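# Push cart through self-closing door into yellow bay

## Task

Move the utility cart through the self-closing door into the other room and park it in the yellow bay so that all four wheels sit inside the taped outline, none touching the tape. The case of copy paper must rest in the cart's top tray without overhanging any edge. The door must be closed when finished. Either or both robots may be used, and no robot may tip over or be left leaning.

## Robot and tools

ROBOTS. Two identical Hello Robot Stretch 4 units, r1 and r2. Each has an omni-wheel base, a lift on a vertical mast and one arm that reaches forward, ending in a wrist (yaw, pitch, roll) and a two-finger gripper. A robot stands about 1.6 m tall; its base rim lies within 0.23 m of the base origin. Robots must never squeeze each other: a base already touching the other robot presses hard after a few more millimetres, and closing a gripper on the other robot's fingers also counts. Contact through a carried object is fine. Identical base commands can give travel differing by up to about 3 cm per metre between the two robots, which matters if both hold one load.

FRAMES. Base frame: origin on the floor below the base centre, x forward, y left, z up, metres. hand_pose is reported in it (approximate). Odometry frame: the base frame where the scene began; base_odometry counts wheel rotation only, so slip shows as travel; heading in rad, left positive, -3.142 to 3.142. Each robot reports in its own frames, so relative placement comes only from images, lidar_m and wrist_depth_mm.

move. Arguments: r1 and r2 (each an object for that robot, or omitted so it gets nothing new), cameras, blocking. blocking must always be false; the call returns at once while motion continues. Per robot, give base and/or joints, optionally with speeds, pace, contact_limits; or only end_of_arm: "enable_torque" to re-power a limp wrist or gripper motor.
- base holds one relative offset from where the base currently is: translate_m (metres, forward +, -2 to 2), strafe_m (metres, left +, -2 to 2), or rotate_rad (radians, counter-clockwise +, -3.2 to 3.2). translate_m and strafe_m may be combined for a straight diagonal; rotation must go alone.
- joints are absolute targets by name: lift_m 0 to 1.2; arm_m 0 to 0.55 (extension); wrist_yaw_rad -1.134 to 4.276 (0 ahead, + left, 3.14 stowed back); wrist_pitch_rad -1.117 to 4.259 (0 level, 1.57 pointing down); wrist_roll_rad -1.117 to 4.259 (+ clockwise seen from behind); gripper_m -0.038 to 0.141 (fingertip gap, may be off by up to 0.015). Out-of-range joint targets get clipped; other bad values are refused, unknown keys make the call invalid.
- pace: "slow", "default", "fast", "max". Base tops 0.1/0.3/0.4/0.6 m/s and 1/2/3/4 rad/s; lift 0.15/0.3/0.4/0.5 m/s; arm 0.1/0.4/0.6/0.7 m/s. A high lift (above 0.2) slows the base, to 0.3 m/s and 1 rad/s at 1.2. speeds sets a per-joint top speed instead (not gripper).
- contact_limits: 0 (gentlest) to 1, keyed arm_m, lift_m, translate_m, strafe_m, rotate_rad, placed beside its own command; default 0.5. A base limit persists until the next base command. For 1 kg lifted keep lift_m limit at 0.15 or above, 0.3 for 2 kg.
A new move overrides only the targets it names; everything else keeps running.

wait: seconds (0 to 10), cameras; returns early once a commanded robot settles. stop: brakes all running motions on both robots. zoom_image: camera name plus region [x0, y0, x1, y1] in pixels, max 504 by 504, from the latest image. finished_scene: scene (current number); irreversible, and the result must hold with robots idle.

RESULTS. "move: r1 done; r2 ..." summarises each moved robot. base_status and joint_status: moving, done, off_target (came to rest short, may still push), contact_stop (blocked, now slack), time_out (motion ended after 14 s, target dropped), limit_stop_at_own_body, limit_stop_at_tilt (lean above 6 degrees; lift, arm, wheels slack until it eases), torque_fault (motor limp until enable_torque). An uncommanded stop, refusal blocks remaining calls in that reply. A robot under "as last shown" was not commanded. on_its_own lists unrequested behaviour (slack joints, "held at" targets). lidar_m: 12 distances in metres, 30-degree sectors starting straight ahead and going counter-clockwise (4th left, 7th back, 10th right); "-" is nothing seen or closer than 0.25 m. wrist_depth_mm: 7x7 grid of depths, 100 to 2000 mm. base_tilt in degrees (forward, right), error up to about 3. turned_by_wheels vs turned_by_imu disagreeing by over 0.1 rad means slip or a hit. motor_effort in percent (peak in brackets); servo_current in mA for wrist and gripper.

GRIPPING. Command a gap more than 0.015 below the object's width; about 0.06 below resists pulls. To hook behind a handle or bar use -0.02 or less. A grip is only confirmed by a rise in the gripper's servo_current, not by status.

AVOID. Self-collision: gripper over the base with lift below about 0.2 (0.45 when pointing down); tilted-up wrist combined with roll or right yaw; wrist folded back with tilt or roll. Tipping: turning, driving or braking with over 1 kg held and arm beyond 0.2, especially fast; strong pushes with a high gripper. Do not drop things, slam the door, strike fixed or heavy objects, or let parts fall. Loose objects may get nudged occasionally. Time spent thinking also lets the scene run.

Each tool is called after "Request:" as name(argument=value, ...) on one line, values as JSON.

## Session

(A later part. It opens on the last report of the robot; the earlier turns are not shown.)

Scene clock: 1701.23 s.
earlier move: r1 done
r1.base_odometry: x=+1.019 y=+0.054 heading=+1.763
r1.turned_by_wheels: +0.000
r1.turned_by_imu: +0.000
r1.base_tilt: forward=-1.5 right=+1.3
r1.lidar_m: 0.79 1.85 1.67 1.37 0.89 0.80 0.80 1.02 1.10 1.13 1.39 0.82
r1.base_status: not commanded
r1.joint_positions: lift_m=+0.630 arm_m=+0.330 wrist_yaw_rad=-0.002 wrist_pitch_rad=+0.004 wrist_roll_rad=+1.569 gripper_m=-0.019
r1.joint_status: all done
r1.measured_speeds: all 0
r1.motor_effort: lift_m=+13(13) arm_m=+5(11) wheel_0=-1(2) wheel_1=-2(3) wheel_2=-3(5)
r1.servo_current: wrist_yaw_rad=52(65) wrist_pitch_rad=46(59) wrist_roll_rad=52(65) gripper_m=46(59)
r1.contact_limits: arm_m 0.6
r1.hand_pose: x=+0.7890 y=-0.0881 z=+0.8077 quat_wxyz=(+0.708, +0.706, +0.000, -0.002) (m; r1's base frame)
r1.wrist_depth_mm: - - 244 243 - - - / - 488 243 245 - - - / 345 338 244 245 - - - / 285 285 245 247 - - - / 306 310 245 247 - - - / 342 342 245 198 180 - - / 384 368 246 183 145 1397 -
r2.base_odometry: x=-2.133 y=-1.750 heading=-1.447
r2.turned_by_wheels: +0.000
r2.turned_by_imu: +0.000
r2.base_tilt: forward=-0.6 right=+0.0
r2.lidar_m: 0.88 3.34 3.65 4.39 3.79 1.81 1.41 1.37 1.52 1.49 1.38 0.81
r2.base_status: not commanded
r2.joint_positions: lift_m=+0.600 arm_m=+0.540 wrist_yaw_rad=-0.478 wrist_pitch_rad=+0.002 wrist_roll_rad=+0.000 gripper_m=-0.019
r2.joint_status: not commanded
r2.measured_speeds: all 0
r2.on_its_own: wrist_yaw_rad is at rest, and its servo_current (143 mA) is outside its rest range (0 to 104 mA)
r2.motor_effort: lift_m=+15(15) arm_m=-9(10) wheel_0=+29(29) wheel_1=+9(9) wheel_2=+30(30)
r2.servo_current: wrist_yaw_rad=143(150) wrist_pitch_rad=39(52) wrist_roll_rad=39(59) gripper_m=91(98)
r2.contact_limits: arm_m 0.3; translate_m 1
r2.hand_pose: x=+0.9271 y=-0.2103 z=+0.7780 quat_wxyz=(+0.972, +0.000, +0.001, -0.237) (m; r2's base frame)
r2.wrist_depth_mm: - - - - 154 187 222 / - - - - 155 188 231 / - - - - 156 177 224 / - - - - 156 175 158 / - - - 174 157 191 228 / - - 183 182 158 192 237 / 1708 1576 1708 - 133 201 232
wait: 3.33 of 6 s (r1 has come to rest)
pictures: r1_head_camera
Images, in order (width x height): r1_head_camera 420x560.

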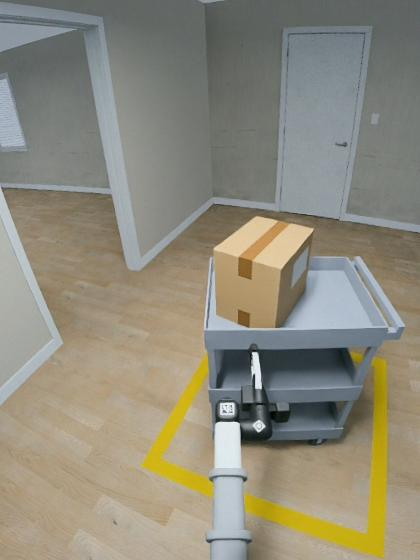

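Request:
move(r1={"joints":{"arm_m":0.17}}, blocking=false, cameras=[])

Request:
wait(seconds=2.5, cameras=[])

Request:
move(r1={"base":{"translate_m":0.06,"strafe_m":0.1}}, blocking=false, cameras=[])

Request:
wait(seconds=2.5, cameras=[])

Request:
move(r1={"joints":{"arm_m":0.4},"speeds":{"arm_m":0.1},"contact_limits":{"arm_m":0.6}}, blocking=false, cameras=[])

Request:
wait(seconds=5, cameras=["r1_head_camera"])

Scene clock: 1717.67 s.
move: r1 moving
r1.base_odometry: x=+1.019 y=+0.054 heading=+1.763
r1.turned_by_wheels: +0.000
r1.turned_by_imu: -0.001
r1.base_tilt: forward=-1.6 right=+1.2
r1.lidar_m: 0.77 1.83 1.64 1.38 0.89 0.81 0.81 1.04 1.11 1.12 1.41 0.82
r1.base_status: not commanded
r1.joint_positions: lift_m=+0.630 arm_m=+0.279 wrist_yaw_rad=-0.002 wrist_pitch_rad=+0.004 wrist_roll_rad=+1.569 gripper_m=-0.019
r1.joint_status: arm_m moving
r1.measured_speeds: translate_m=+0.000 strafe_m=+0.000 rotate_rad=+0.000 lift_m=+0.000 arm_m=-0.195 wrist_yaw_rad=+0.000 wrist_pitch_rad=+0.000 wrist_roll_rad=+0.000
r1.motor_effort: lift_m=+13(13) arm_m=-4(6) wheel_0=-1(2) wheel_1=-2(2) wheel_2=-3(3)
r1.servo_current: wrist_yaw_rad=52(65) wrist_pitch_rad=46(52) wrist_roll_rad=46(59) gripper_m=46(52)
r1.hand_pose: x=+0.7385 y=-0.0881 z=+0.8077 quat_wxyz=(+0.708, +0.706, +0.000, -0.002) (m; r1's base frame)
r1.wrist_depth_mm: - - 283 283 - - - / - 554 283 286 - - - / 389 384 286 286 - - - / 329 327 287 287 - - - / 355 359 289 290 - - - / 402 402 289 199 179 - - / - 430 291 180 155 1397 -
r2.base_odometry: x=-2.133 y=-1.750 heading=-1.447
r2.turned_by_wheels: +0.000
r2.turned_by_imu: +0.002
r2.base_tilt: forward=-0.6 right=+0.0
r2.lidar_m: 0.88 3.34 3.63 4.38 3.76 1.82 1.44 1.39 1.51 1.52 1.41 0.83
r2.base_status: not commanded
r2.joint_positions: lift_m=+0.600 arm_m=+0.540 wrist_yaw_rad=-0.478 wrist_pitch_rad=+0.002 wrist_roll_rad=+0.000 gripper_m=-0.019
r2.joint_status: not commanded
r2.measured_speeds: all 0
r2.motor_effort: lift_m=+15(15) arm_m=-9(10) wheel_0=+29(29) wheel_1=+9(9) wheel_2=+30(30)
r2.servo_current: wrist_yaw_rad=124(137) wrist_pitch_rad=46(46) wrist_roll_rad=46(59) gripper_m=91(98)
r2.contact_limits: arm_m 0.3; translate_m 1
r2.hand_pose: x=+0.9271 y=-0.2103 z=+0.7780 quat_wxyz=(+0.972, +0.000, +0.001, -0.237) (m; r2's base frame)
r2.wrist_depth_mm: - - - - 154 187 223 / - - - - 155 187 231 / - - - - 156 178 224 / - - - - 157 176 158 / - - - 174 158 191 229 / - - 183 182 158 192 239 / 1756 1576 1661 - 133 201 232
pictures: none
No camera images: "cameras" was empty.

Scene clock: 1718.70 s.
earlier move: r1 done
r1.base_odometry: x=+1.019 y=+0.054 heading=+1.763
r1.turned_by_wheels: +0.000
r1.turned_by_imu: +0.000
r1.base_tilt: forward=-1.6 right=+1.3
r1.lidar_m: 0.77 1.82 1.66 1.39 0.90 0.80 0.81 1.04 1.10 1.11 1.41 0.82
r1.base_status: not commanded
r1.joint_positions: lift_m=+0.630 arm_m=+0.170 wrist_yaw_rad=-0.002 wrist_pitch_rad=+0.004 wrist_roll_rad=+1.569 gripper_m=-0.019
r1.joint_status: all done
r1.measured_speeds: all 0
r1.motor_effort: lift_m=+13(13) arm_m=-5(6) wheel_0=-2(2) wheel_1=-2(2) wheel_2=-3(3)
r1.servo_current: wrist_yaw_rad=39(65) wrist_pitch_rad=46(52) wrist_roll_rad=46(59) gripper_m=52(52)
r1.hand_pose: x=+0.6292 y=-0.0881 z=+0.8077 quat_wxyz=(+0.708, +0.706, +0.000, -0.002) (m; r1's base frame)
r1.wrist_depth_mm: - - - 413 - - - / - - - 413 - - - / - 683 559 410 - - - / - 452 445 407 - - - / - 469 466 407 - - - / - 521 500 198 179 - - / - - 179 180 171 415 -
r2.base_odometry: x=-2.133 y=-1.750 heading=-1.447
r2.turned_by_wheels: +0.000
r2.turned_by_imu: +0.000
r2.base_tilt: forward=-0.7 right=+0.0
r2.lidar_m: 0.89 3.35 3.63 4.37 3.77 1.80 1.42 1.38 1.53 1.50 1.38 0.81
r2.base_status: not commanded
r2.joint_positions: lift_m=+0.600 arm_m=+0.540 wrist_yaw_rad=-0.478 wrist_pitch_rad=+0.002 wrist_roll_rad=+0.000 gripper_m=-0.019
r2.joint_status: not commanded
r2.measured_speeds: all 0
r2.on_its_own: wrist_yaw_rad is at rest, and its servo_current (130 mA) is outside its rest range (0 to 104 mA)
r2.motor_effort: lift_m=+15(15) arm_m=-9(10) wheel_0=+29(29) wheel_1=+9(9) wheel_2=+30(30)
r2.servo_current: wrist_yaw_rad=130(150) wrist_pitch_rad=39(46) wrist_roll_rad=46(59) gripper_m=85(98)
r2.contact_limits: arm_m 0.3; translate_m 1
r2.hand_pose: x=+0.9271 y=-0.2103 z=+0.7780 quat_wxyz=(+0.972, +0.000, +0.001, -0.237) (m; r2's base frame)
r2.wrist_depth_mm: - - - - 154 187 222 / - - - - 155 188 232 / - - - - 156 178 224 / - - - - 156 175 157 / - - - 174 158 191 227 / - - 183 182 158 191 237 / 1756 1537 1661 - 134 201 233
wait: 1.03 of 2.5 s (r1 has come to rest)
pictures: none
No camera images: "cameras" was empty.

Scene clock: 1719.20 s.
move: r1 moving
r1.base_odometry: x=+0.990 y=+0.065 heading=+1.763
r1.turned_by_wheels: +0.000
r1.turned_by_imu: +0.000
r1.base_tilt: forward=-1.6 right=+1.3
r1.lidar_m: 0.76 1.81 1.63 1.38 0.89 0.80 0.81 1.02 1.14 1.14 1.46 0.80
r1.base_status: translate_m moving; strafe_m moving
r1.joint_positions: lift_m=+0.630 arm_m=+0.170 wrist_yaw_rad=-0.002 wrist_pitch_rad=+0.004 wrist_roll_rad=+1.569 gripper_m=-0.019
r1.joint_status: not commanded
r1.measured_speeds: translate_m=+0.063 strafe_m=+0.104 rotate_rad=+0.000 lift_m=+0.000 arm_m=+0.000 wrist_yaw_rad=+0.000 wrist_pitch_rad=+0.000 wrist_roll_rad=+0.000
r1.motor_effort: lift_m=+13(13) arm_m=-5(5) wheel_0=-6(7) wheel_1=+10(10) wheel_2=-6(7)
r1.servo_current: wrist_yaw_rad=39(59) wrist_pitch_rad=46(46) wrist_roll_rad=46(46) gripper_m=39(52)
r1.hand_pose: x=+0.6292 y=-0.0881 z=+0.8077 quat_wxyz=(+0.708, +0.706, +0.000, -0.002) (m; r1's base frame)
r1.wrist_depth_mm: - - - 399 - - - / - - 661 397 - - - / - 539 466 394 - - - / - 439 436 397 - - - / - 473 466 397 - - - / - 525 504 199 178 - - / - - 180 183 162 407 -
r2.base_odometry: x=-2.133 y=-1.750 heading=-1.447
r2.turned_by_wheels: +0.000
r2.turned_by_imu: +0.000
r2.base_tilt: forward=-0.6 right=+0.0
r2.lidar_m: 0.88 3.34 3.64 4.39 3.77 1.83 1.43 1.39 1.50 1.48 1.39 0.82
r2.base_status: not commanded
r2.joint_positions: lift_m=+0.600 arm_m=+0.540 wrist_yaw_rad=-0.478 wrist_pitch_rad=+0.002 wrist_roll_rad=+0.000 gripper_m=-0.019
r2.joint_status: not commanded
r2.measured_speeds: all 0
r2.motor_effort: lift_m=+15(15) arm_m=-9(10) wheel_0=+29(29) wheel_1=+9(9) wheel_2=+30(30)
r2.servo_current: wrist_yaw_rad=137(143) wrist_pitch_rad=39(46) wrist_roll_rad=52(52) gripper_m=91(91)
r2.contact_limits: arm_m 0.3; translate_m 1
r2.hand_pose: x=+0.9271 y=-0.2103 z=+0.7780 quat_wxyz=(+0.972, +0.000, +0.001, -0.237) (m; r2's base frame)
r2.wrist_depth_mm: - - - - 154 188 221 / - - - - 155 188 231 / - - - - 156 178 223 / - - - - 157 175 158 / - - - 175 157 191 228 / - - 183 182 158 191 238 / 1756 1618 1661 - 133 201 234
pictures: none
No camera images: "cameras" was empty.

Scene clock: 1720.37 s.
earlier move: r1 done
r1.base_odometry: x=+0.910 y=+0.094 heading=+1.763
r1.turned_by_wheels: +0.000
r1.turned_by_imu: +0.000
r1.base_tilt: forward=-1.6 right=+1.3
r1.lidar_m: 0.73 1.71 1.56 1.39 0.90 0.81 0.83 1.05 1.22 1.23 1.54 0.77
r1.base_status: done
r1.joint_positions: lift_m=+0.630 arm_m=+0.170 wrist_yaw_rad=-0.002 wrist_pitch_rad=+0.004 wrist_roll_rad=+1.569 gripper_m=-0.019
r1.joint_status: not commanded
r1.measured_speeds: all 0
r1.motor_effort: lift_m=+13(13) arm_m=-4(5) wheel_0=-2(8) wheel_1=-1(11) wheel_2=+0(7)
r1.servo_current: wrist_yaw_rad=46(72) wrist_pitch_rad=39(52) wrist_roll_rad=59(59) gripper_m=52(52)
r1.hand_pose: x=+0.6292 y=-0.0881 z=+0.8077 quat_wxyz=(+0.708, +0.706, +0.000, -0.002) (m; r1's base frame)
r1.wrist_depth_mm: - - 342 343 - - - / 402 387 377 343 - - - / 407 404 394 343 - - - / - 442 430 347 - - 355 / - 488 473 349 - 732 359 / - - 345 198 359 1464 1118 / - - 179 179 154 1397 1182
r2.base_odometry: x=-2.133 y=-1.750 heading=-1.447
r2.turned_by_wheels: +0.000
r2.turned_by_imu: +0.000
r2.base_tilt: forward=-0.6 right=+0.0
r2.lidar_m: 0.88 3.34 3.64 4.37 3.80 1.82 1.40 1.37 1.53 1.51 1.37 0.81
r2.base_status: not commanded
r2.joint_positions: lift_m=+0.600 arm_m=+0.540 wrist_yaw_rad=-0.478 wrist_pitch_rad=+0.002 wrist_roll_rad=+0.000 gripper_m=-0.019
r2.joint_status: not commanded
r2.measured_speeds: all 0
r2.on_its_own: wrist_yaw_rad is at rest, and its servo_current (124 mA) is outside its rest range (0 to 104 mA)
r2.motor_effort: lift_m=+15(15) arm_m=-9(10) wheel_0=+29(29) wheel_1=+9(9) wheel_2=+30(30)
r2.servo_current: wrist_yaw_rad=124(143) wrist_pitch_rad=39(46) wrist_roll_rad=52(59) gripper_m=91(98)
r2.contact_limits: arm_m 0.3; translate_m 1
r2.hand_pose: x=+0.9271 y=-0.2103 z=+0.7780 quat_wxyz=(+0.972, +0.000, +0.001, -0.237) (m; r2's base frame)
r2.wrist_depth_mm: - - - - 154 187 222 / - - - - 155 188 232 / - - - - 156 178 223 / - - - - 157 176 157 / - - - 174 157 191 228 / - - 183 182 158 193 238 / 1708 1537 1708 - 133 201 234
wait: 1.17 of 2.5 s (r1 has come to rest)
pictures: none
No camera images: "cameras" was empty.

Scene clock: 1720.87 s.
move: r1 moving
r1.base_odometry: x=+0.910 y=+0.094 heading=+1.763
r1.turned_by_wheels: +0.000
r1.turned_by_imu: +0.000
r1.base_tilt: forward=-1.6 right=+1.3
r1.lidar_m: 0.72 1.71 1.54 1.43 0.91 0.82 0.82 1.08 1.22 1.24 1.55 0.78
r1.base_status: not commanded
r1.joint_positions: lift_m=+0.630 arm_m=+0.208 wrist_yaw_rad=-0.002 wrist_pitch_rad=+0.004 wrist_roll_rad=+1.569 gripper_m=-0.019
r1.joint_status: arm_m moving
r1.measured_speeds: translate_m=+0.000 strafe_m=+0.000 rotate_rad=+0.000 lift_m=+0.000 arm_m=+0.100 wrist_yaw_rad=+0.000 wrist_pitch_rad=+0.000 wrist_roll_rad=+0.000
r1.motor_effort: lift_m=+13(13) arm_m=+5(7) wheel_0=-2(2) wheel_1=-1(1) wheel_2=+0(0)
r1.servo_current: wrist_yaw_rad=59(65) wrist_pitch_rad=39(52) wrist_roll_rad=46(59) gripper_m=52(52)
r1.contact_limits: arm_m 0.6
r1.hand_pose: x=+0.6668 y=-0.0881 z=+0.8077 quat_wxyz=(+0.708, +0.706, +0.000, -0.002) (m; r1's base frame)
r1.wrist_depth_mm: - 609 310 312 - - - / 353 353 312 314 - - - / 370 375 314 314 - - - / 407 407 310 317 - - - / - 442 315 314 - - - / - - 314 198 324 327 327 / - - 179 180 154 1397 1160
r2.base_odometry: x=-2.133 y=-1.750 heading=-1.447
r2.turned_by_wheels: +0.000
r2.turned_by_imu: +0.000
r2.base_tilt: forward=-0.6 right=+0.0
r2.lidar_m: 0.87 3.34 3.64 4.37 3.77 1.80 1.39 1.39 1.54 1.51 1.43 0.83
r2.base_status: not commanded
r2.joint_positions: lift_m=+0.600 arm_m=+0.540 wrist_yaw_rad=-0.478 wrist_pitch_rad=+0.002 wrist_roll_rad=+0.000 gripper_m=-0.019
r2.joint_status: not commanded
r2.measured_speeds: all 0
r2.motor_effort: lift_m=+15(15) arm_m=-9(10) wheel_0=+29(29) wheel_1=+9(9) wheel_2=+30(30)
r2.servo_current: wrist_yaw_rad=117(137) wrist_pitch_rad=39(46) wrist_roll_rad=39(52) gripper_m=98(98)
r2.contact_limits: arm_m 0.3; translate_m 1
r2.hand_pose: x=+0.9271 y=-0.2103 z=+0.7780 quat_wxyz=(+0.972, +0.000, +0.001, -0.237) (m; r2's base frame)
r2.wrist_depth_mm: - - - - 154 187 222 / - - - - 155 188 231 / - - - - 156 177 223 / - - - - 156 176 158 / - - - 175 158 192 228 / - - 183 182 158 192 239 / 1708 1576 1661 - 133 201 233
pictures: none
No camera images: "cameras" was empty.

Scene clock: 1723.20 s.
earlier move: r1 done
r1.base_odometry: x=+0.910 y=+0.094 heading=+1.763
r1.turned_by_wheels: +0.000
r1.turned_by_imu: +0.000
r1.base_tilt: forward=-1.5 right=+1.3
r1.lidar_m: 0.84 1.68 1.56 1.41 0.91 0.81 0.84 1.04 1.17 1.22 1.54 0.84
r1.base_status: not commanded
r1.joint_positions: lift_m=+0.630 arm_m=+0.400 wrist_yaw_rad=-0.002 wrist_pitch_rad=+0.004 wrist_roll_rad=+1.569 gripper_m=-0.019
r1.joint_status: all done
r1.measured_speeds: all 0
r1.motor_effort: lift_m=+13(13) arm_m=+5(11) wheel_0=+3(4) wheel_1=+1(1) wheel_2=-2(2)
r1.servo_current: wrist_yaw_rad=46(65) wrist_pitch_rad=52(52) wrist_roll_rad=52(65) gripper_m=52(52)
r1.contact_limits: arm_m 0.6
r1.hand_pose: x=+0.8590 y=-0.0880 z=+0.8077 quat_wxyz=(+0.708, +0.706, +0.001, -0.002) (m; r1's base frame)
r1.wrist_depth_mm: 256 248 211 213 - - - / 259 263 218 220 - - - / 293 298 226 227 - - - / 334 340 236 237 - - - / - 394 246 245 - 1756 - / - - 250 199 285 1366 291 / - 139 179 183 154 273 1098
r2.base_odometry: x=-2.133 y=-1.750 heading=-1.447
r2.turned_by_wheels: +0.000
r2.turned_by_imu: +0.000
r2.base_tilt: forward=-0.6 right=+0.0
r2.lidar_m: 0.89 3.34 3.64 4.40 3.78 1.79 1.43 1.38 1.53 1.52 1.41 0.82
r2.base_status: not commanded
r2.joint_positions: lift_m=+0.600 arm_m=+0.540 wrist_yaw_rad=-0.478 wrist_pitch_rad=+0.002 wrist_roll_rad=+0.000 gripper_m=-0.019
r2.joint_status: not commanded
r2.measured_speeds: all 0
r2.on_its_own: wrist_yaw_rad is at rest, and its servo_current (124 mA) is outside its rest range (0 to 104 mA)
r2.motor_effort: lift_m=+15(15) arm_m=-9(10) wheel_0=+29(29) wheel_1=+9(9) wheel_2=+30(30)
r2.servo_current: wrist_yaw_rad=124(143) wrist_pitch_rad=39(52) wrist_roll_rad=52(59) gripper_m=85(98)
r2.contact_limits: arm_m 0.3; translate_m 1
r2.hand_pose: x=+0.9271 y=-0.2103 z=+0.7780 quat_wxyz=(+0.972, +0.000, +0.001, -0.237) (m; r2's base frame)
r2.wrist_depth_mm: - - - - 154 188 222 / - - - - 155 188 231 / - - - - 156 178 223 / - - - - 156 176 157 / - - - 175 158 190 228 / - - 183 183 158 192 237 / 1708 1576 1618 - 133 200 233
wait: 2.33 of 5 s (r1 has come to rest)
pictures: r1_head_camera
Images, in order (width x height): r1_head_camera 420x560.

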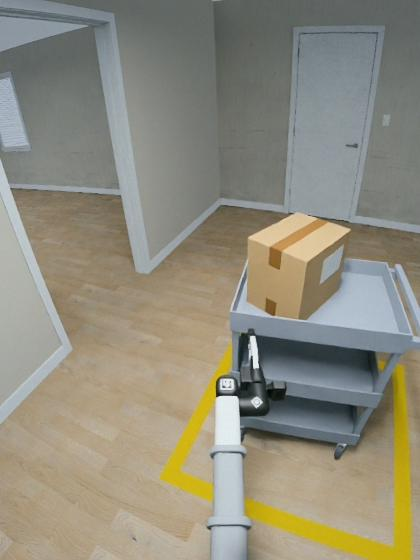

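Request:
move(r1={"joints":{"arm_m":0.1}}, blocking=false, cameras=[])

Request:
wait(seconds=3, cameras=["r1_head_camera","r1_head_left_camera","r1_head_right_camera","r2_head_camera","r2_wrist_camera"])

Scene clock: 1734.17 s.
move: r1 moving
r1.base_odometry: x=+0.910 y=+0.094 heading=+1.763
r1.turned_by_wheels: +0.000
r1.turned_by_imu: -0.001
r1.base_tilt: forward=-1.6 right=+1.2
r1.lidar_m: 0.85 1.70 1.54 1.43 0.91 0.81 0.83 1.05 1.21 1.24 1.53 0.85
r1.base_status: not commanded
r1.joint_positions: lift_m=+0.630 arm_m=+0.349 wrist_yaw_rad=-0.002 wrist_pitch_rad=+0.004 wrist_roll_rad=+1.569 gripper_m=-0.019
r1.joint_status: arm_m moving
r1.measured_speeds: translate_m=+0.000 strafe_m=+0.000 rotate_rad=+0.000 lift_m=+0.000 arm_m=-0.195 wrist_yaw_rad=+0.000 wrist_pitch_rad=+0.000 wrist_roll_rad=+0.000
r1.motor_effort: lift_m=+13(13) arm_m=-8(8) wheel_0=+4(4) wheel_1=+1(1) wheel_2=-2(2)
r1.servo_current: wrist_yaw_rad=39(65) wrist_pitch_rad=52(52) wrist_roll_rad=65(65) gripper_m=52(52)
r1.hand_pose: x=+0.8085 y=-0.0880 z=+0.8077 quat_wxyz=(+0.708, +0.706, +0.001, -0.002) (m; r1's base frame)
r1.wrist_depth_mm: 338 332 252 253 - - - / 294 297 263 263 - - - / 332 336 272 271 - - - / 379 384 281 282 - - - / - 445 296 293 - 1808 - / - - 298 198 322 320 324 / - - 171 168 145 1366 1182
r2.base_odometry: x=-2.133 y=-1.750 heading=-1.447
r2.turned_by_wheels: +0.000
r2.turned_by_imu: +0.002
r2.base_tilt: forward=-0.7 right=+0.0
r2.lidar_m: 0.88 3.34 3.65 4.38 3.77 1.81 1.41 1.38 1.55 1.49 1.38 0.83
r2.base_status: not commanded
r2.joint_positions: lift_m=+0.600 arm_m=+0.540 wrist_yaw_rad=-0.478 wrist_pitch_rad=+0.002 wrist_roll_rad=+0.000 gripper_m=-0.019
r2.joint_status: not commanded
r2.measured_speeds: all 0
r2.motor_effort: lift_m=+15(15) arm_m=-9(10) wheel_0=+29(29) wheel_1=+9(9) wheel_2=+30(30)
r2.servo_current: wrist_yaw_rad=124(137) wrist_pitch_rad=33(46) wrist_roll_rad=59(59) gripper_m=98(98)
r2.contact_limits: arm_m 0.3; translate_m 1
r2.hand_pose: x=+0.9271 y=-0.2103 z=+0.7780 quat_wxyz=(+0.972, +0.000, +0.001, -0.237) (m; r2's base frame)
r2.wrist_depth_mm: - - - - 154 187 222 / - - - - 155 188 231 / - - - - 156 178 224 / - - - - 156 176 158 / - - - 175 158 191 228 / - - 183 182 158 192 238 / 1756 1576 1708 - 134 200 233
pictures: none
No camera images: "cameras" was empty.

Scene clock: 1735.67 s.
earlier move: r1 done
r1.base_odometry: x=+0.910 y=+0.094 heading=+1.763
r1.turned_by_wheels: +0.000
r1.turned_by_imu: +0.000
r1.base_tilt: forward=-1.6 right=+1.3
r1.lidar_m: 0.85 1.71 1.55 1.44 0.91 0.82 0.83 1.03 1.22 1.22 1.54 0.86
r1.base_status: not commanded
r1.joint_positions: lift_m=+0.630 arm_m=+0.100 wrist_yaw_rad=-0.002 wrist_pitch_rad=+0.004 wrist_roll_rad=+1.569 gripper_m=-0.019
r1.joint_status: all done
r1.measured_speeds: all 0
r1.motor_effort: lift_m=+13(13) arm_m=-5(8) wheel_0=+3(4) wheel_1=+1(1) wheel_2=-2(2)
r1.servo_current: wrist_yaw_rad=39(65) wrist_pitch_rad=46(52) wrist_roll_rad=52(72) gripper_m=46(52)
r1.hand_pose: x=+0.5592 y=-0.0880 z=+0.8077 quat_wxyz=(+0.708, +0.706, +0.001, -0.002) (m; r1's base frame)
r1.wrist_depth_mm: - - - 492 - - - / - - 654 504 - - - / - 574 569 521 - - - / - 647 615 539 - - - / - - - 559 - - - / - - - 198 179 1661 1182 / - - 180 180 155 1397 1182
r2.base_odometry: x=-2.133 y=-1.750 heading=-1.447
r2.turned_by_wheels: +0.000
r2.turned_by_imu: +0.000
r2.base_tilt: forward=-0.7 right=+0.1
r2.lidar_m: 0.86 3.34 3.64 4.39 3.76 1.79 1.43 1.38 1.51 1.53 1.41 0.83
r2.base_status: not commanded
r2.joint_positions: lift_m=+0.600 arm_m=+0.540 wrist_yaw_rad=-0.478 wrist_pitch_rad=+0.002 wrist_roll_rad=+0.000 gripper_m=-0.019
r2.joint_status: not commanded
r2.measured_speeds: all 0
r2.on_its_own: wrist_yaw_rad is at rest, and its servo_current (124 mA) is outside its rest range (0 to 104 mA)
r2.motor_effort: lift_m=+15(15) arm_m=-9(10) wheel_0=+29(29) wheel_1=+9(9) wheel_2=+30(30)
r2.servo_current: wrist_yaw_rad=124(143) wrist_pitch_rad=39(46) wrist_roll_rad=39(59) gripper_m=91(98)
r2.contact_limits: arm_m 0.3; translate_m 1
r2.hand_pose: x=+0.9271 y=-0.2103 z=+0.7780 quat_wxyz=(+0.972, +0.000, +0.001, -0.237) (m; r2's base frame)
r2.wrist_depth_mm: - - - - 154 187 223 / - - - - 155 187 232 / - - - - 156 178 224 / - - - - 156 176 157 / - - - 175 157 191 228 / - - 183 182 158 192 238 / 1708 1576 1661 - 133 200 233
wait: 1.50 of 3 s (r1 has come to rest)
pictures: r1_head_camera, r1_head_left_camera, r1_head_right_camera, r2_head_camera, r2_wrist_camera
Images, in order (width x height): r1_head_camera 420x560, r1_head_left_camera 420x672, r1_head_right_camera 420x672, r2_head_camera 420x560, r2_wrist_camera 616x392.

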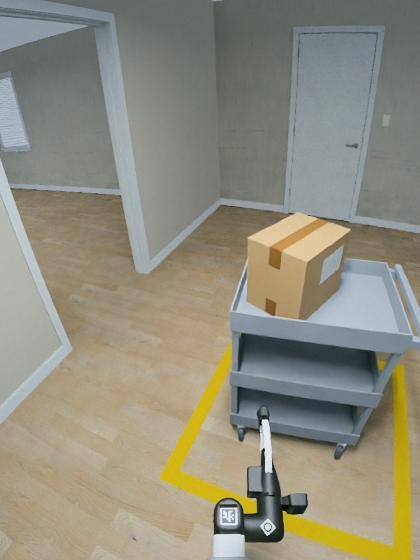

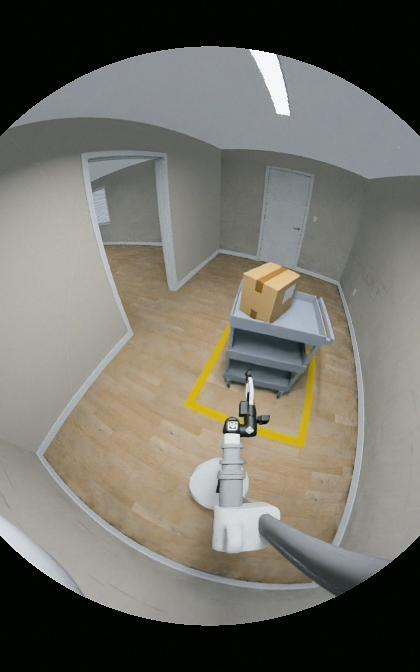

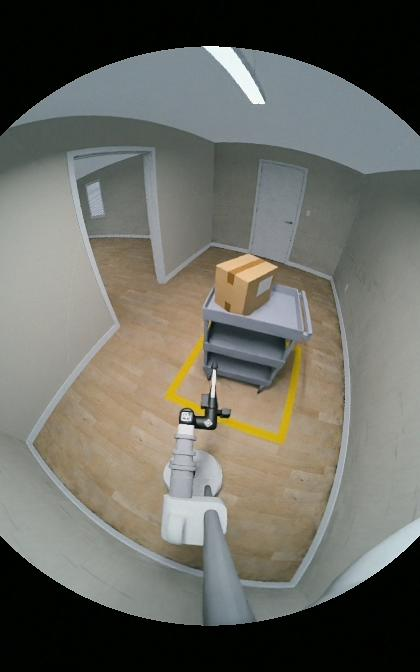

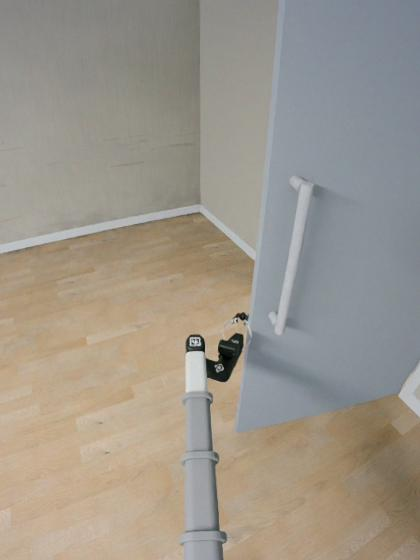

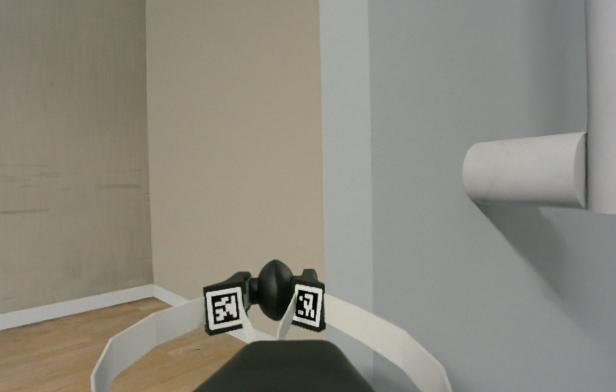

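Request:
wait(seconds=0, cameras=["r2_head_camera","r1_head_camera"])

Scene clock: 1754.83 s.
r1.base_odometry: x=+0.910 y=+0.094 heading=+1.763
r1.turned_by_wheels: +0.000
r1.turned_by_imu: -0.001
r1.base_tilt: forward=-1.6 right=+1.3
r1.lidar_m: 0.85 1.71 1.54 1.43 0.92 0.81 0.83 1.04 1.22 1.24 1.50 0.84
r1.base_status: not commanded
r1.joint_positions: lift_m=+0.630 arm_m=+0.100 wrist_yaw_rad=-0.002 wrist_pitch_rad=+0.004 wrist_roll_rad=+1.569 gripper_m=-0.019
r1.joint_status: all done
r1.measured_speeds: all 0
r1.motor_effort: lift_m=+13(13) arm_m=-5(8) wheel_0=+3(4) wheel_1=+1(1) wheel_2=-2(2)
r1.servo_current: wrist_yaw_rad=46(65) wrist_pitch_rad=46(52) wrist_roll_rad=39(72) gripper_m=46(52)
r1.hand_pose: x=+0.5592 y=-0.0880 z=+0.8077 quat_wxyz=(+0.708, +0.706, +0.001, -0.002) (m; r1's base frame)
r1.wrist_depth_mm: - - - 492 - - - / - - 647 508 - - - / - 580 574 521 - - - / - 647 615 539 - - - / - - - 554 - - - / - - - 198 179 1708 1160 / - - 180 180 154 1397 1182
r2.base_odometry: x=-2.133 y=-1.750 heading=-1.447
r2.turned_by_wheels: +0.000
r2.turned_by_imu: +0.003
r2.base_tilt: forward=-0.6 right=+0.1
r2.lidar_m: 0.88 3.33 3.64 4.39 3.74 1.80 1.42 1.40 1.55 1.51 1.36 0.82
r2.base_status: not commanded
r2.joint_positions: lift_m=+0.600 arm_m=+0.540 wrist_yaw_rad=-0.478 wrist_pitch_rad=+0.002 wrist_roll_rad=+0.000 gripper_m=-0.019
r2.joint_status: not commanded
r2.measured_speeds: all 0
r2.on_its_own: wrist_yaw_rad is at rest, and its servo_current (124 mA) is outside its rest range (0 to 104 mA)
r2.motor_effort: lift_m=+15(15) arm_m=-9(10) wheel_0=+28(29) wheel_1=+9(9) wheel_2=+30(30)
r2.servo_current: wrist_yaw_rad=124(143) wrist_pitch_rad=39(46) wrist_roll_rad=46(59) gripper_m=91(98)
r2.contact_limits: arm_m 0.3; translate_m 1
r2.hand_pose: x=+0.9271 y=-0.2103 z=+0.7780 quat_wxyz=(+0.972, +0.000, +0.001, -0.237) (m; r2's base frame)
r2.wrist_depth_mm: - - - - 154 187 223 / - - - - 155 188 231 / - - - - 156 177 224 / - - - - 157 175 157 / - - - 174 157 191 228 / - - 183 182 158 192 238 / 1708 1537 1708 - 133 200 233
pictures: r1_head_camera, r2_head_camera
Images, in order (width x height): r1_head_camera 420x560, r2_head_camera 420x560.

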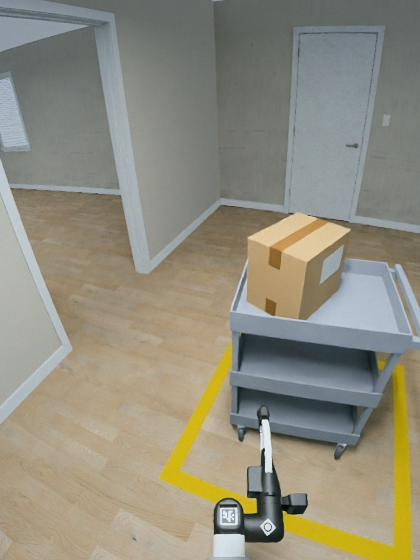

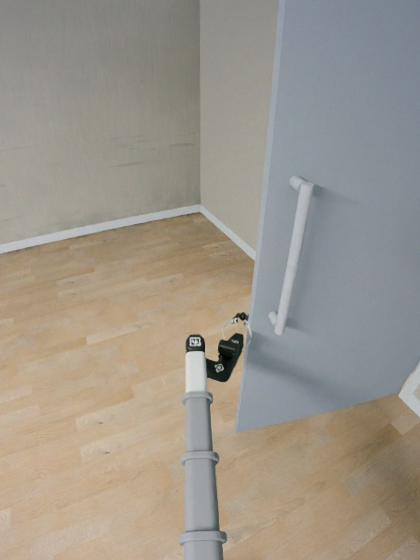

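Request:
zoom_image(camera="r2_head_camera", region=[170, 270, 310, 450])

Request:
zoom_image(camera="r1_head_camera", region=[200, 180, 420, 480])

Scaled by 2.800 from the camera's 420x560 image, which has a finer 1200x1600 frame.

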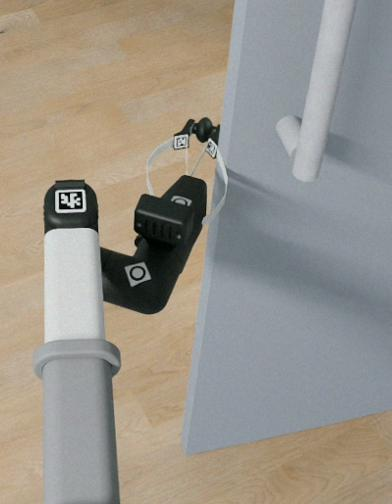

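Scaled by 1.680 from the camera's 420x560 image, which has a finer 600x800 frame.

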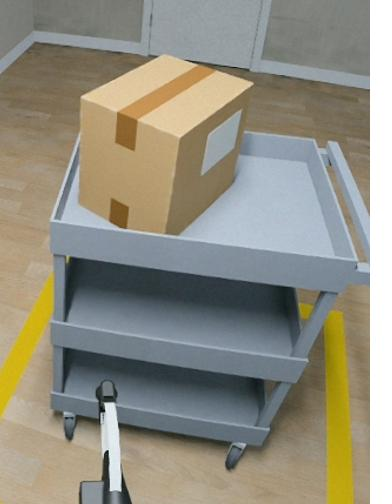

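Request:
move(r2={"base":{"translate_m":0.35},"joints":{"wrist_yaw_rad":-0.75},"speeds":{"wrist_yaw_rad":0.08},"pace":"slow"}, blocking=false, cameras=[])

Request:
wait(seconds=1.5, cameras=["r2_head_camera"])

Request:
wait(seconds=4, cameras=["r2_head_camera"])

Scene clock: 1815.13 s.
move: r2 moving
r1: as last shown
r1.turned_by_imu: -0.004
r1.lidar_m: 0.85 1.70 1.56 1.42 0.92 0.82 0.82 1.06 1.22 1.23 1.53 0.86
r1.motor_effort: lift_m=+13(13) arm_m=-5(5) wheel_0=+3(3) wheel_1=+1(1) wheel_2=-2(2)
r1.servo_current: wrist_yaw_rad=52(59) wrist_pitch_rad=33(52) wrist_roll_rad=65(65) gripper_m=46(52)
r1.wrist_depth_mm: - - - 492 - - - / - - 647 508 - - - / - 580 564 525 - - - / - 661 615 530 - - - / - - - 559 - - - / - - - 199 179 1661 1182 / - - 179 180 154 1366 1182
r2.base_odometry: x=-2.131 y=-1.762 heading=-1.442
r2.turned_by_wheels: +0.005
r2.turned_by_imu: +0.013
r2.base_tilt: forward=-0.7 right=+0.0
r2.lidar_m: 0.87 3.32 3.64 4.40 3.73 1.79 1.43 1.40 1.53 1.51 1.36 0.82
r2.base_status: translate_m moving
r2.joint_positions: lift_m=+0.600 arm_m=+0.540 wrist_yaw_rad=-0.481 wrist_pitch_rad=+0.002 wrist_roll_rad=+0.000 gripper_m=-0.019
r2.joint_status: wrist_yaw_rad moving
r2.measured_speeds: translate_m=+0.049 strafe_m=+0.000 rotate_rad=+0.003 lift_m=+0.000 arm_m=+0.000 wrist_yaw_rad=-0.051 wrist_pitch_rad=+0.000 wrist_roll_rad=+0.000
r2.motor_effort: lift_m=+15(15) arm_m=-9(10) wheel_0=+27(30) wheel_1=+17(17) wheel_2=+12(27)
r2.servo_current: wrist_yaw_rad=559(559) wrist_pitch_rad=39(46) wrist_roll_rad=39(59) gripper_m=91(98)
r2.contact_limits: arm_m 0.3
r2.hand_pose: x=+0.9264 y=-0.2109 z=+0.7780 quat_wxyz=(+0.971, +0.000, +0.001, -0.238) (m; r2's base frame)
r2.wrist_depth_mm: - - - - 153 185 218 / - - - - 156 186 227 / - - - - 157 175 219 / - - - - 158 176 158 / - - - 177 160 189 223 / - - 184 183 160 189 233 / 1756 1576 1618 - 143 198 229
pictures: none
No camera images: "cameras" was empty.

Scene clock: 1816.63 s.
earlier move: r2 contact_stop
r1.base_odometry: x=+0.910 y=+0.094 heading=+1.763
r1.turned_by_wheels: +0.000
r1.turned_by_imu: +0.000
r1.base_tilt: forward=-1.6 right=+1.3
r1.lidar_m: 0.86 1.71 1.55 1.42 0.90 0.82 0.83 1.06 1.21 1.24 1.56 0.85
r1.base_status: not commanded
r1.joint_positions: lift_m=+0.630 arm_m=+0.100 wrist_yaw_rad=-0.002 wrist_pitch_rad=+0.004 wrist_roll_rad=+1.569 gripper_m=-0.019
r1.joint_status: not commanded
r1.measured_speeds: all 0
r1.motor_effort: lift_m=+13(13) arm_m=-5(5) wheel_0=+2(4) wheel_1=+1(1) wheel_2=-2(2)
r1.servo_current: wrist_yaw_rad=59(65) wrist_pitch_rad=46(52) wrist_roll_rad=65(65) gripper_m=52(52)
r1.hand_pose: x=+0.5592 y=-0.0880 z=+0.8077 quat_wxyz=(+0.708, +0.706, +0.001, -0.002) (m; r1's base frame)
r1.wrist_depth_mm: - - - 492 - - - / - - 640 504 - - - / - 580 574 521 - - - / - 654 615 539 - - - / - - - 559 - - - / - - - 198 179 1661 1182 / - - 180 179 155 1397 1138
r2.base_odometry: x=-2.122 y=-1.786 heading=-1.369
r2.turned_by_wheels: +0.073
r2.turned_by_imu: +0.072
r2.base_tilt: forward=-0.6 right=+0.1
r2.lidar_m: 1.21 3.30 3.71 4.36 3.24 1.75 1.44 1.43 1.64 1.47 1.37 1.12
r2.base_status: translate_m contact_stop (by the wheels' count: +0.038 of +0.350)
r2.joint_positions: lift_m=+0.600 arm_m=+0.540 wrist_yaw_rad=-0.651 wrist_pitch_rad=+0.002 wrist_roll_rad=+0.000 gripper_m=-0.019
r2.joint_status: wrist_yaw_rad moving
r2.measured_speeds: translate_m=+0.000 strafe_m=+0.000 rotate_rad=+0.000 lift_m=+0.000 arm_m=+0.000 wrist_yaw_rad=-0.082 wrist_pitch_rad=+0.000 wrist_roll_rad=+0.000
r2.on_its_own: the wheels are slack since a contact_stop
r2.motor_effort: lift_m=+15(15) arm_m=-6(10) wheel_0=+0(31) wheel_1=+0(20) wheel_2=+0(27)
r2.servo_current: wrist_yaw_rad=46(657) wrist_pitch_rad=39(46) wrist_roll_rad=46(59) gripper_m=91(98)
r2.contact_limits: arm_m 0.3
r2.hand_pose: x=+0.8874 y=-0.2444 z=+0.7780 quat_wxyz=(+0.947, +0.000, +0.001, -0.320) (m; r2's base frame)
r2.wrist_depth_mm: - - - 418 - - - / - - - 418 - - - / - - - 427 - - - / - - - - - - - / - - - - - - - / - - 181 200 169 - - / 1708 1708 - - - - -
wait: 1.50 s; no rest
pictures: r2_head_camera
Images, in order (width x height): r2_head_camera 420x560.

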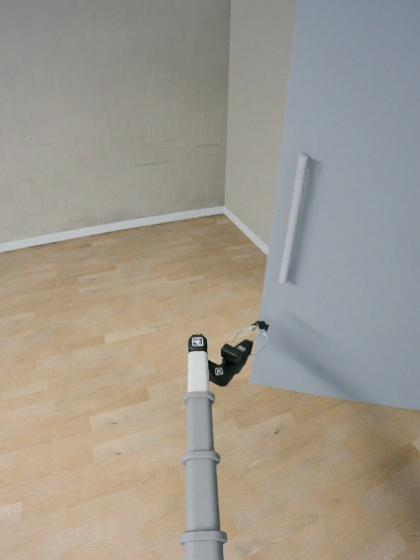

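not run: a stop that you did not command came earlier in this reply.

Request:
wait(seconds=3, cameras=["r2_head_camera","r1_head_camera"])

Scene clock: 1818.43 s.
earlier move: r2 done
r1.base_odometry: x=+0.910 y=+0.094 heading=+1.763
r1.turned_by_wheels: +0.000
r1.turned_by_imu: +0.000
r1.base_tilt: forward=-1.6 right=+1.3
r1.lidar_m: 0.84 1.72 1.55 1.42 0.91 0.82 0.81 1.07 1.23 1.23 1.55 0.85
r1.base_status: not commanded
r1.joint_positions: lift_m=+0.630 arm_m=+0.100 wrist_yaw_rad=-0.002 wrist_pitch_rad=+0.004 wrist_roll_rad=+1.569 gripper_m=-0.019
r1.joint_status: not commanded
r1.measured_speeds: all 0
r1.motor_effort: lift_m=+13(13) arm_m=-5(5) wheel_0=+3(4) wheel_1=+0(1) wheel_2=-2(2)
r1.servo_current: wrist_yaw_rad=59(72) wrist_pitch_rad=46(52) wrist_roll_rad=59(65) gripper_m=46(59)
r1.hand_pose: x=+0.5592 y=-0.0880 z=+0.8077 quat_wxyz=(+0.708, +0.706, +0.001, -0.002) (m; r1's base frame)
r1.wrist_depth_mm: - - - 496 - - - / - - 647 508 - - - / - 580 574 521 - - - / - 654 621 539 - - - / - - - 554 - - - / - - - 199 179 1708 1182 / - - 180 180 154 1397 1205
r2.base_odometry: x=-2.122 y=-1.786 heading=-1.369
r2.turned_by_wheels: +0.000
r2.turned_by_imu: +0.000
r2.base_tilt: forward=-0.6 right=+0.1
r2.lidar_m: 2.73 3.30 3.70 4.37 3.22 1.78 1.45 1.44 1.61 1.49 1.47 1.56
r2.base_status: translate_m contact_stop (by the wheels' count: +0.038 of +0.350)
r2.joint_positions: lift_m=+0.600 arm_m=+0.540 wrist_yaw_rad=-0.747 wrist_pitch_rad=+0.002 wrist_roll_rad=+0.000 gripper_m=-0.019
r2.joint_status: all done
r2.measured_speeds: all 0
r2.on_its_own: the wheels are slack since a contact_stop
r2.motor_effort: lift_m=+15(15) arm_m=-6(10) wheel_0=+0(31) wheel_1=+0(20) wheel_2=+0(27)
r2.servo_current: wrist_yaw_rad=39(657) wrist_pitch_rad=39(46) wrist_roll_rad=46(65) gripper_m=91(98)
r2.contact_limits: arm_m 0.3
r2.hand_pose: x=+0.8632 y=-0.2601 z=+0.7780 quat_wxyz=(+0.931, +0.000, +0.001, -0.365) (m; r2's base frame)
r2.wrist_depth_mm: - - 1060 - - - - / - - 1060 - - - - / - - 1098 - - - - / - - - - - - - / - - - - - - - / - - 182 200 170 - - / 1708 1618 - - - - -
wait: 0.00 of 3 s (r2 has come to rest)
pictures: r1_head_camera, r2_head_camera
Images, in order (width x height): r1_head_camera 420x560, r2_head_camera 420x560.

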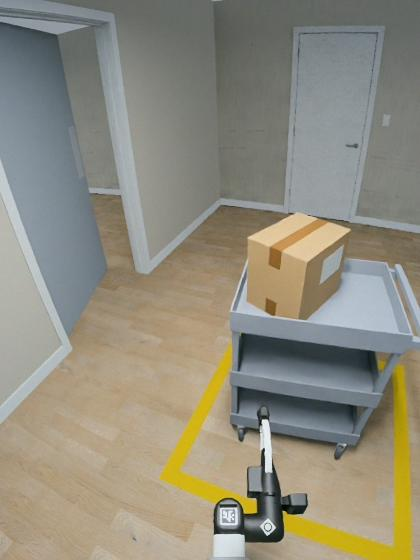

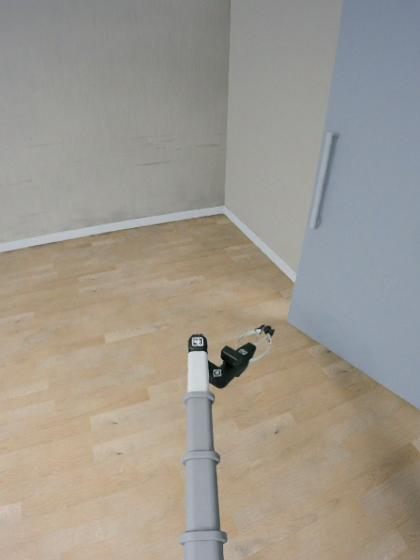

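Closing by itself at a modest speed.

Request:
wait(seconds=5, cameras=["r2_head_camera","r1_head_camera"])

Scene clock: 1825.63 s.
r1.base_odometry: x=+0.910 y=+0.094 heading=+1.763
r1.turned_by_wheels: +0.000
r1.turned_by_imu: +0.000
r1.base_tilt: forward=-1.6 right=+1.2
r1.lidar_m: 0.84 1.69 1.55 1.41 0.89 0.80 0.83 1.05 1.22 1.23 1.54 0.85
r1.base_status: not commanded
r1.joint_positions: lift_m=+0.630 arm_m=+0.100 wrist_yaw_rad=-0.002 wrist_pitch_rad=+0.004 wrist_roll_rad=+1.569 gripper_m=-0.019
r1.joint_status: not commanded
r1.measured_speeds: all 0
r1.motor_effort: lift_m=+13(13) arm_m=-5(5) wheel_0=+3(4) wheel_1=+0(1) wheel_2=-2(2)
r1.servo_current: wrist_yaw_rad=46(72) wrist_pitch_rad=39(52) wrist_roll_rad=46(65) gripper_m=52(59)
r1.hand_pose: x=+0.5592 y=-0.0880 z=+0.8077 quat_wxyz=(+0.708, +0.706, +0.001, -0.002) (m; r1's base frame)
r1.wrist_depth_mm: - - - 492 - - - / - - 654 508 - - - / - 574 569 525 - - - / - 654 609 539 - - - / - - - 554 - - - / - - - 198 179 1708 1182 / - - 179 180 155 1366 1182
r2.base_odometry: x=-2.122 y=-1.786 heading=-1.369
r2.turned_by_wheels: +0.000
r2.turned_by_imu: +0.001
r2.base_tilt: forward=-0.7 right=+0.0
r2.lidar_m: 2.72 3.29 3.74 4.36 3.26 1.75 1.43 1.44 1.61 1.47 1.47 1.67
r2.base_status: translate_m contact_stop (by the wheels' count: +0.038 of +0.350)
r2.joint_positions: lift_m=+0.600 arm_m=+0.540 wrist_yaw_rad=-0.747 wrist_pitch_rad=+0.002 wrist_roll_rad=+0.000 gripper_m=-0.019
r2.joint_status: all done
r2.measured_speeds: all 0
r2.on_its_own: the wheels are slack since a contact_stop
r2.motor_effort: lift_m=+15(15) arm_m=-6(10) wheel_0=+0(31) wheel_1=+0(20) wheel_2=+0(27)
r2.servo_current: wrist_yaw_rad=46(657) wrist_pitch_rad=39(46) wrist_roll_rad=46(65) gripper_m=91(98)
r2.contact_limits: arm_m 0.3
r2.hand_pose: x=+0.8632 y=-0.2601 z=+0.7780 quat_wxyz=(+0.931, +0.000, +0.001, -0.365) (m; r2's base frame)
r2.wrist_depth_mm: - - - - - - - / - - - - - - - / - - - - - - - / - - - - - - - / - - - - - - - / - - 181 201 169 - - / 1756 1618 - - - - -
wait: 5.00 s; at rest from the start
pictures: r1_head_camera, r2_head_camera
Images, in order (width x height): r1_head_camera 420x560, r2_head_camera 420x560.

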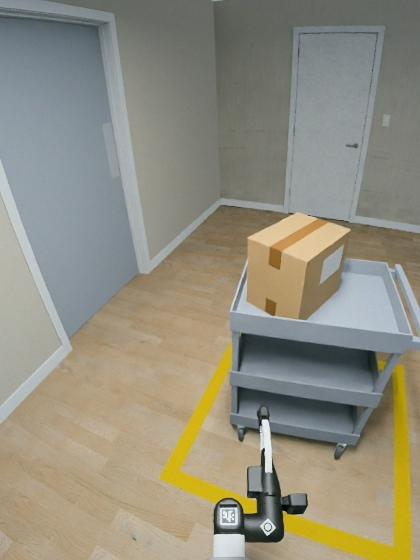

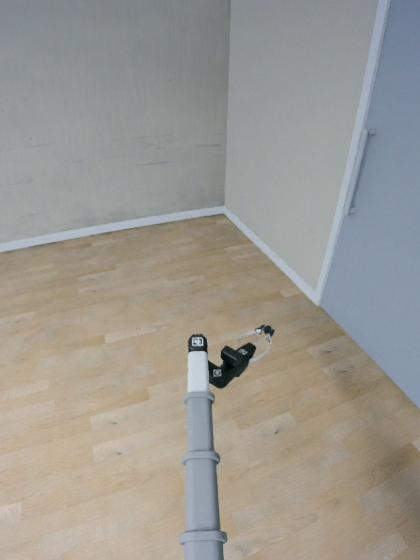

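Door shut; finishing.

Request:
finished_scene(scene=1)

The scene is finished: the task was done.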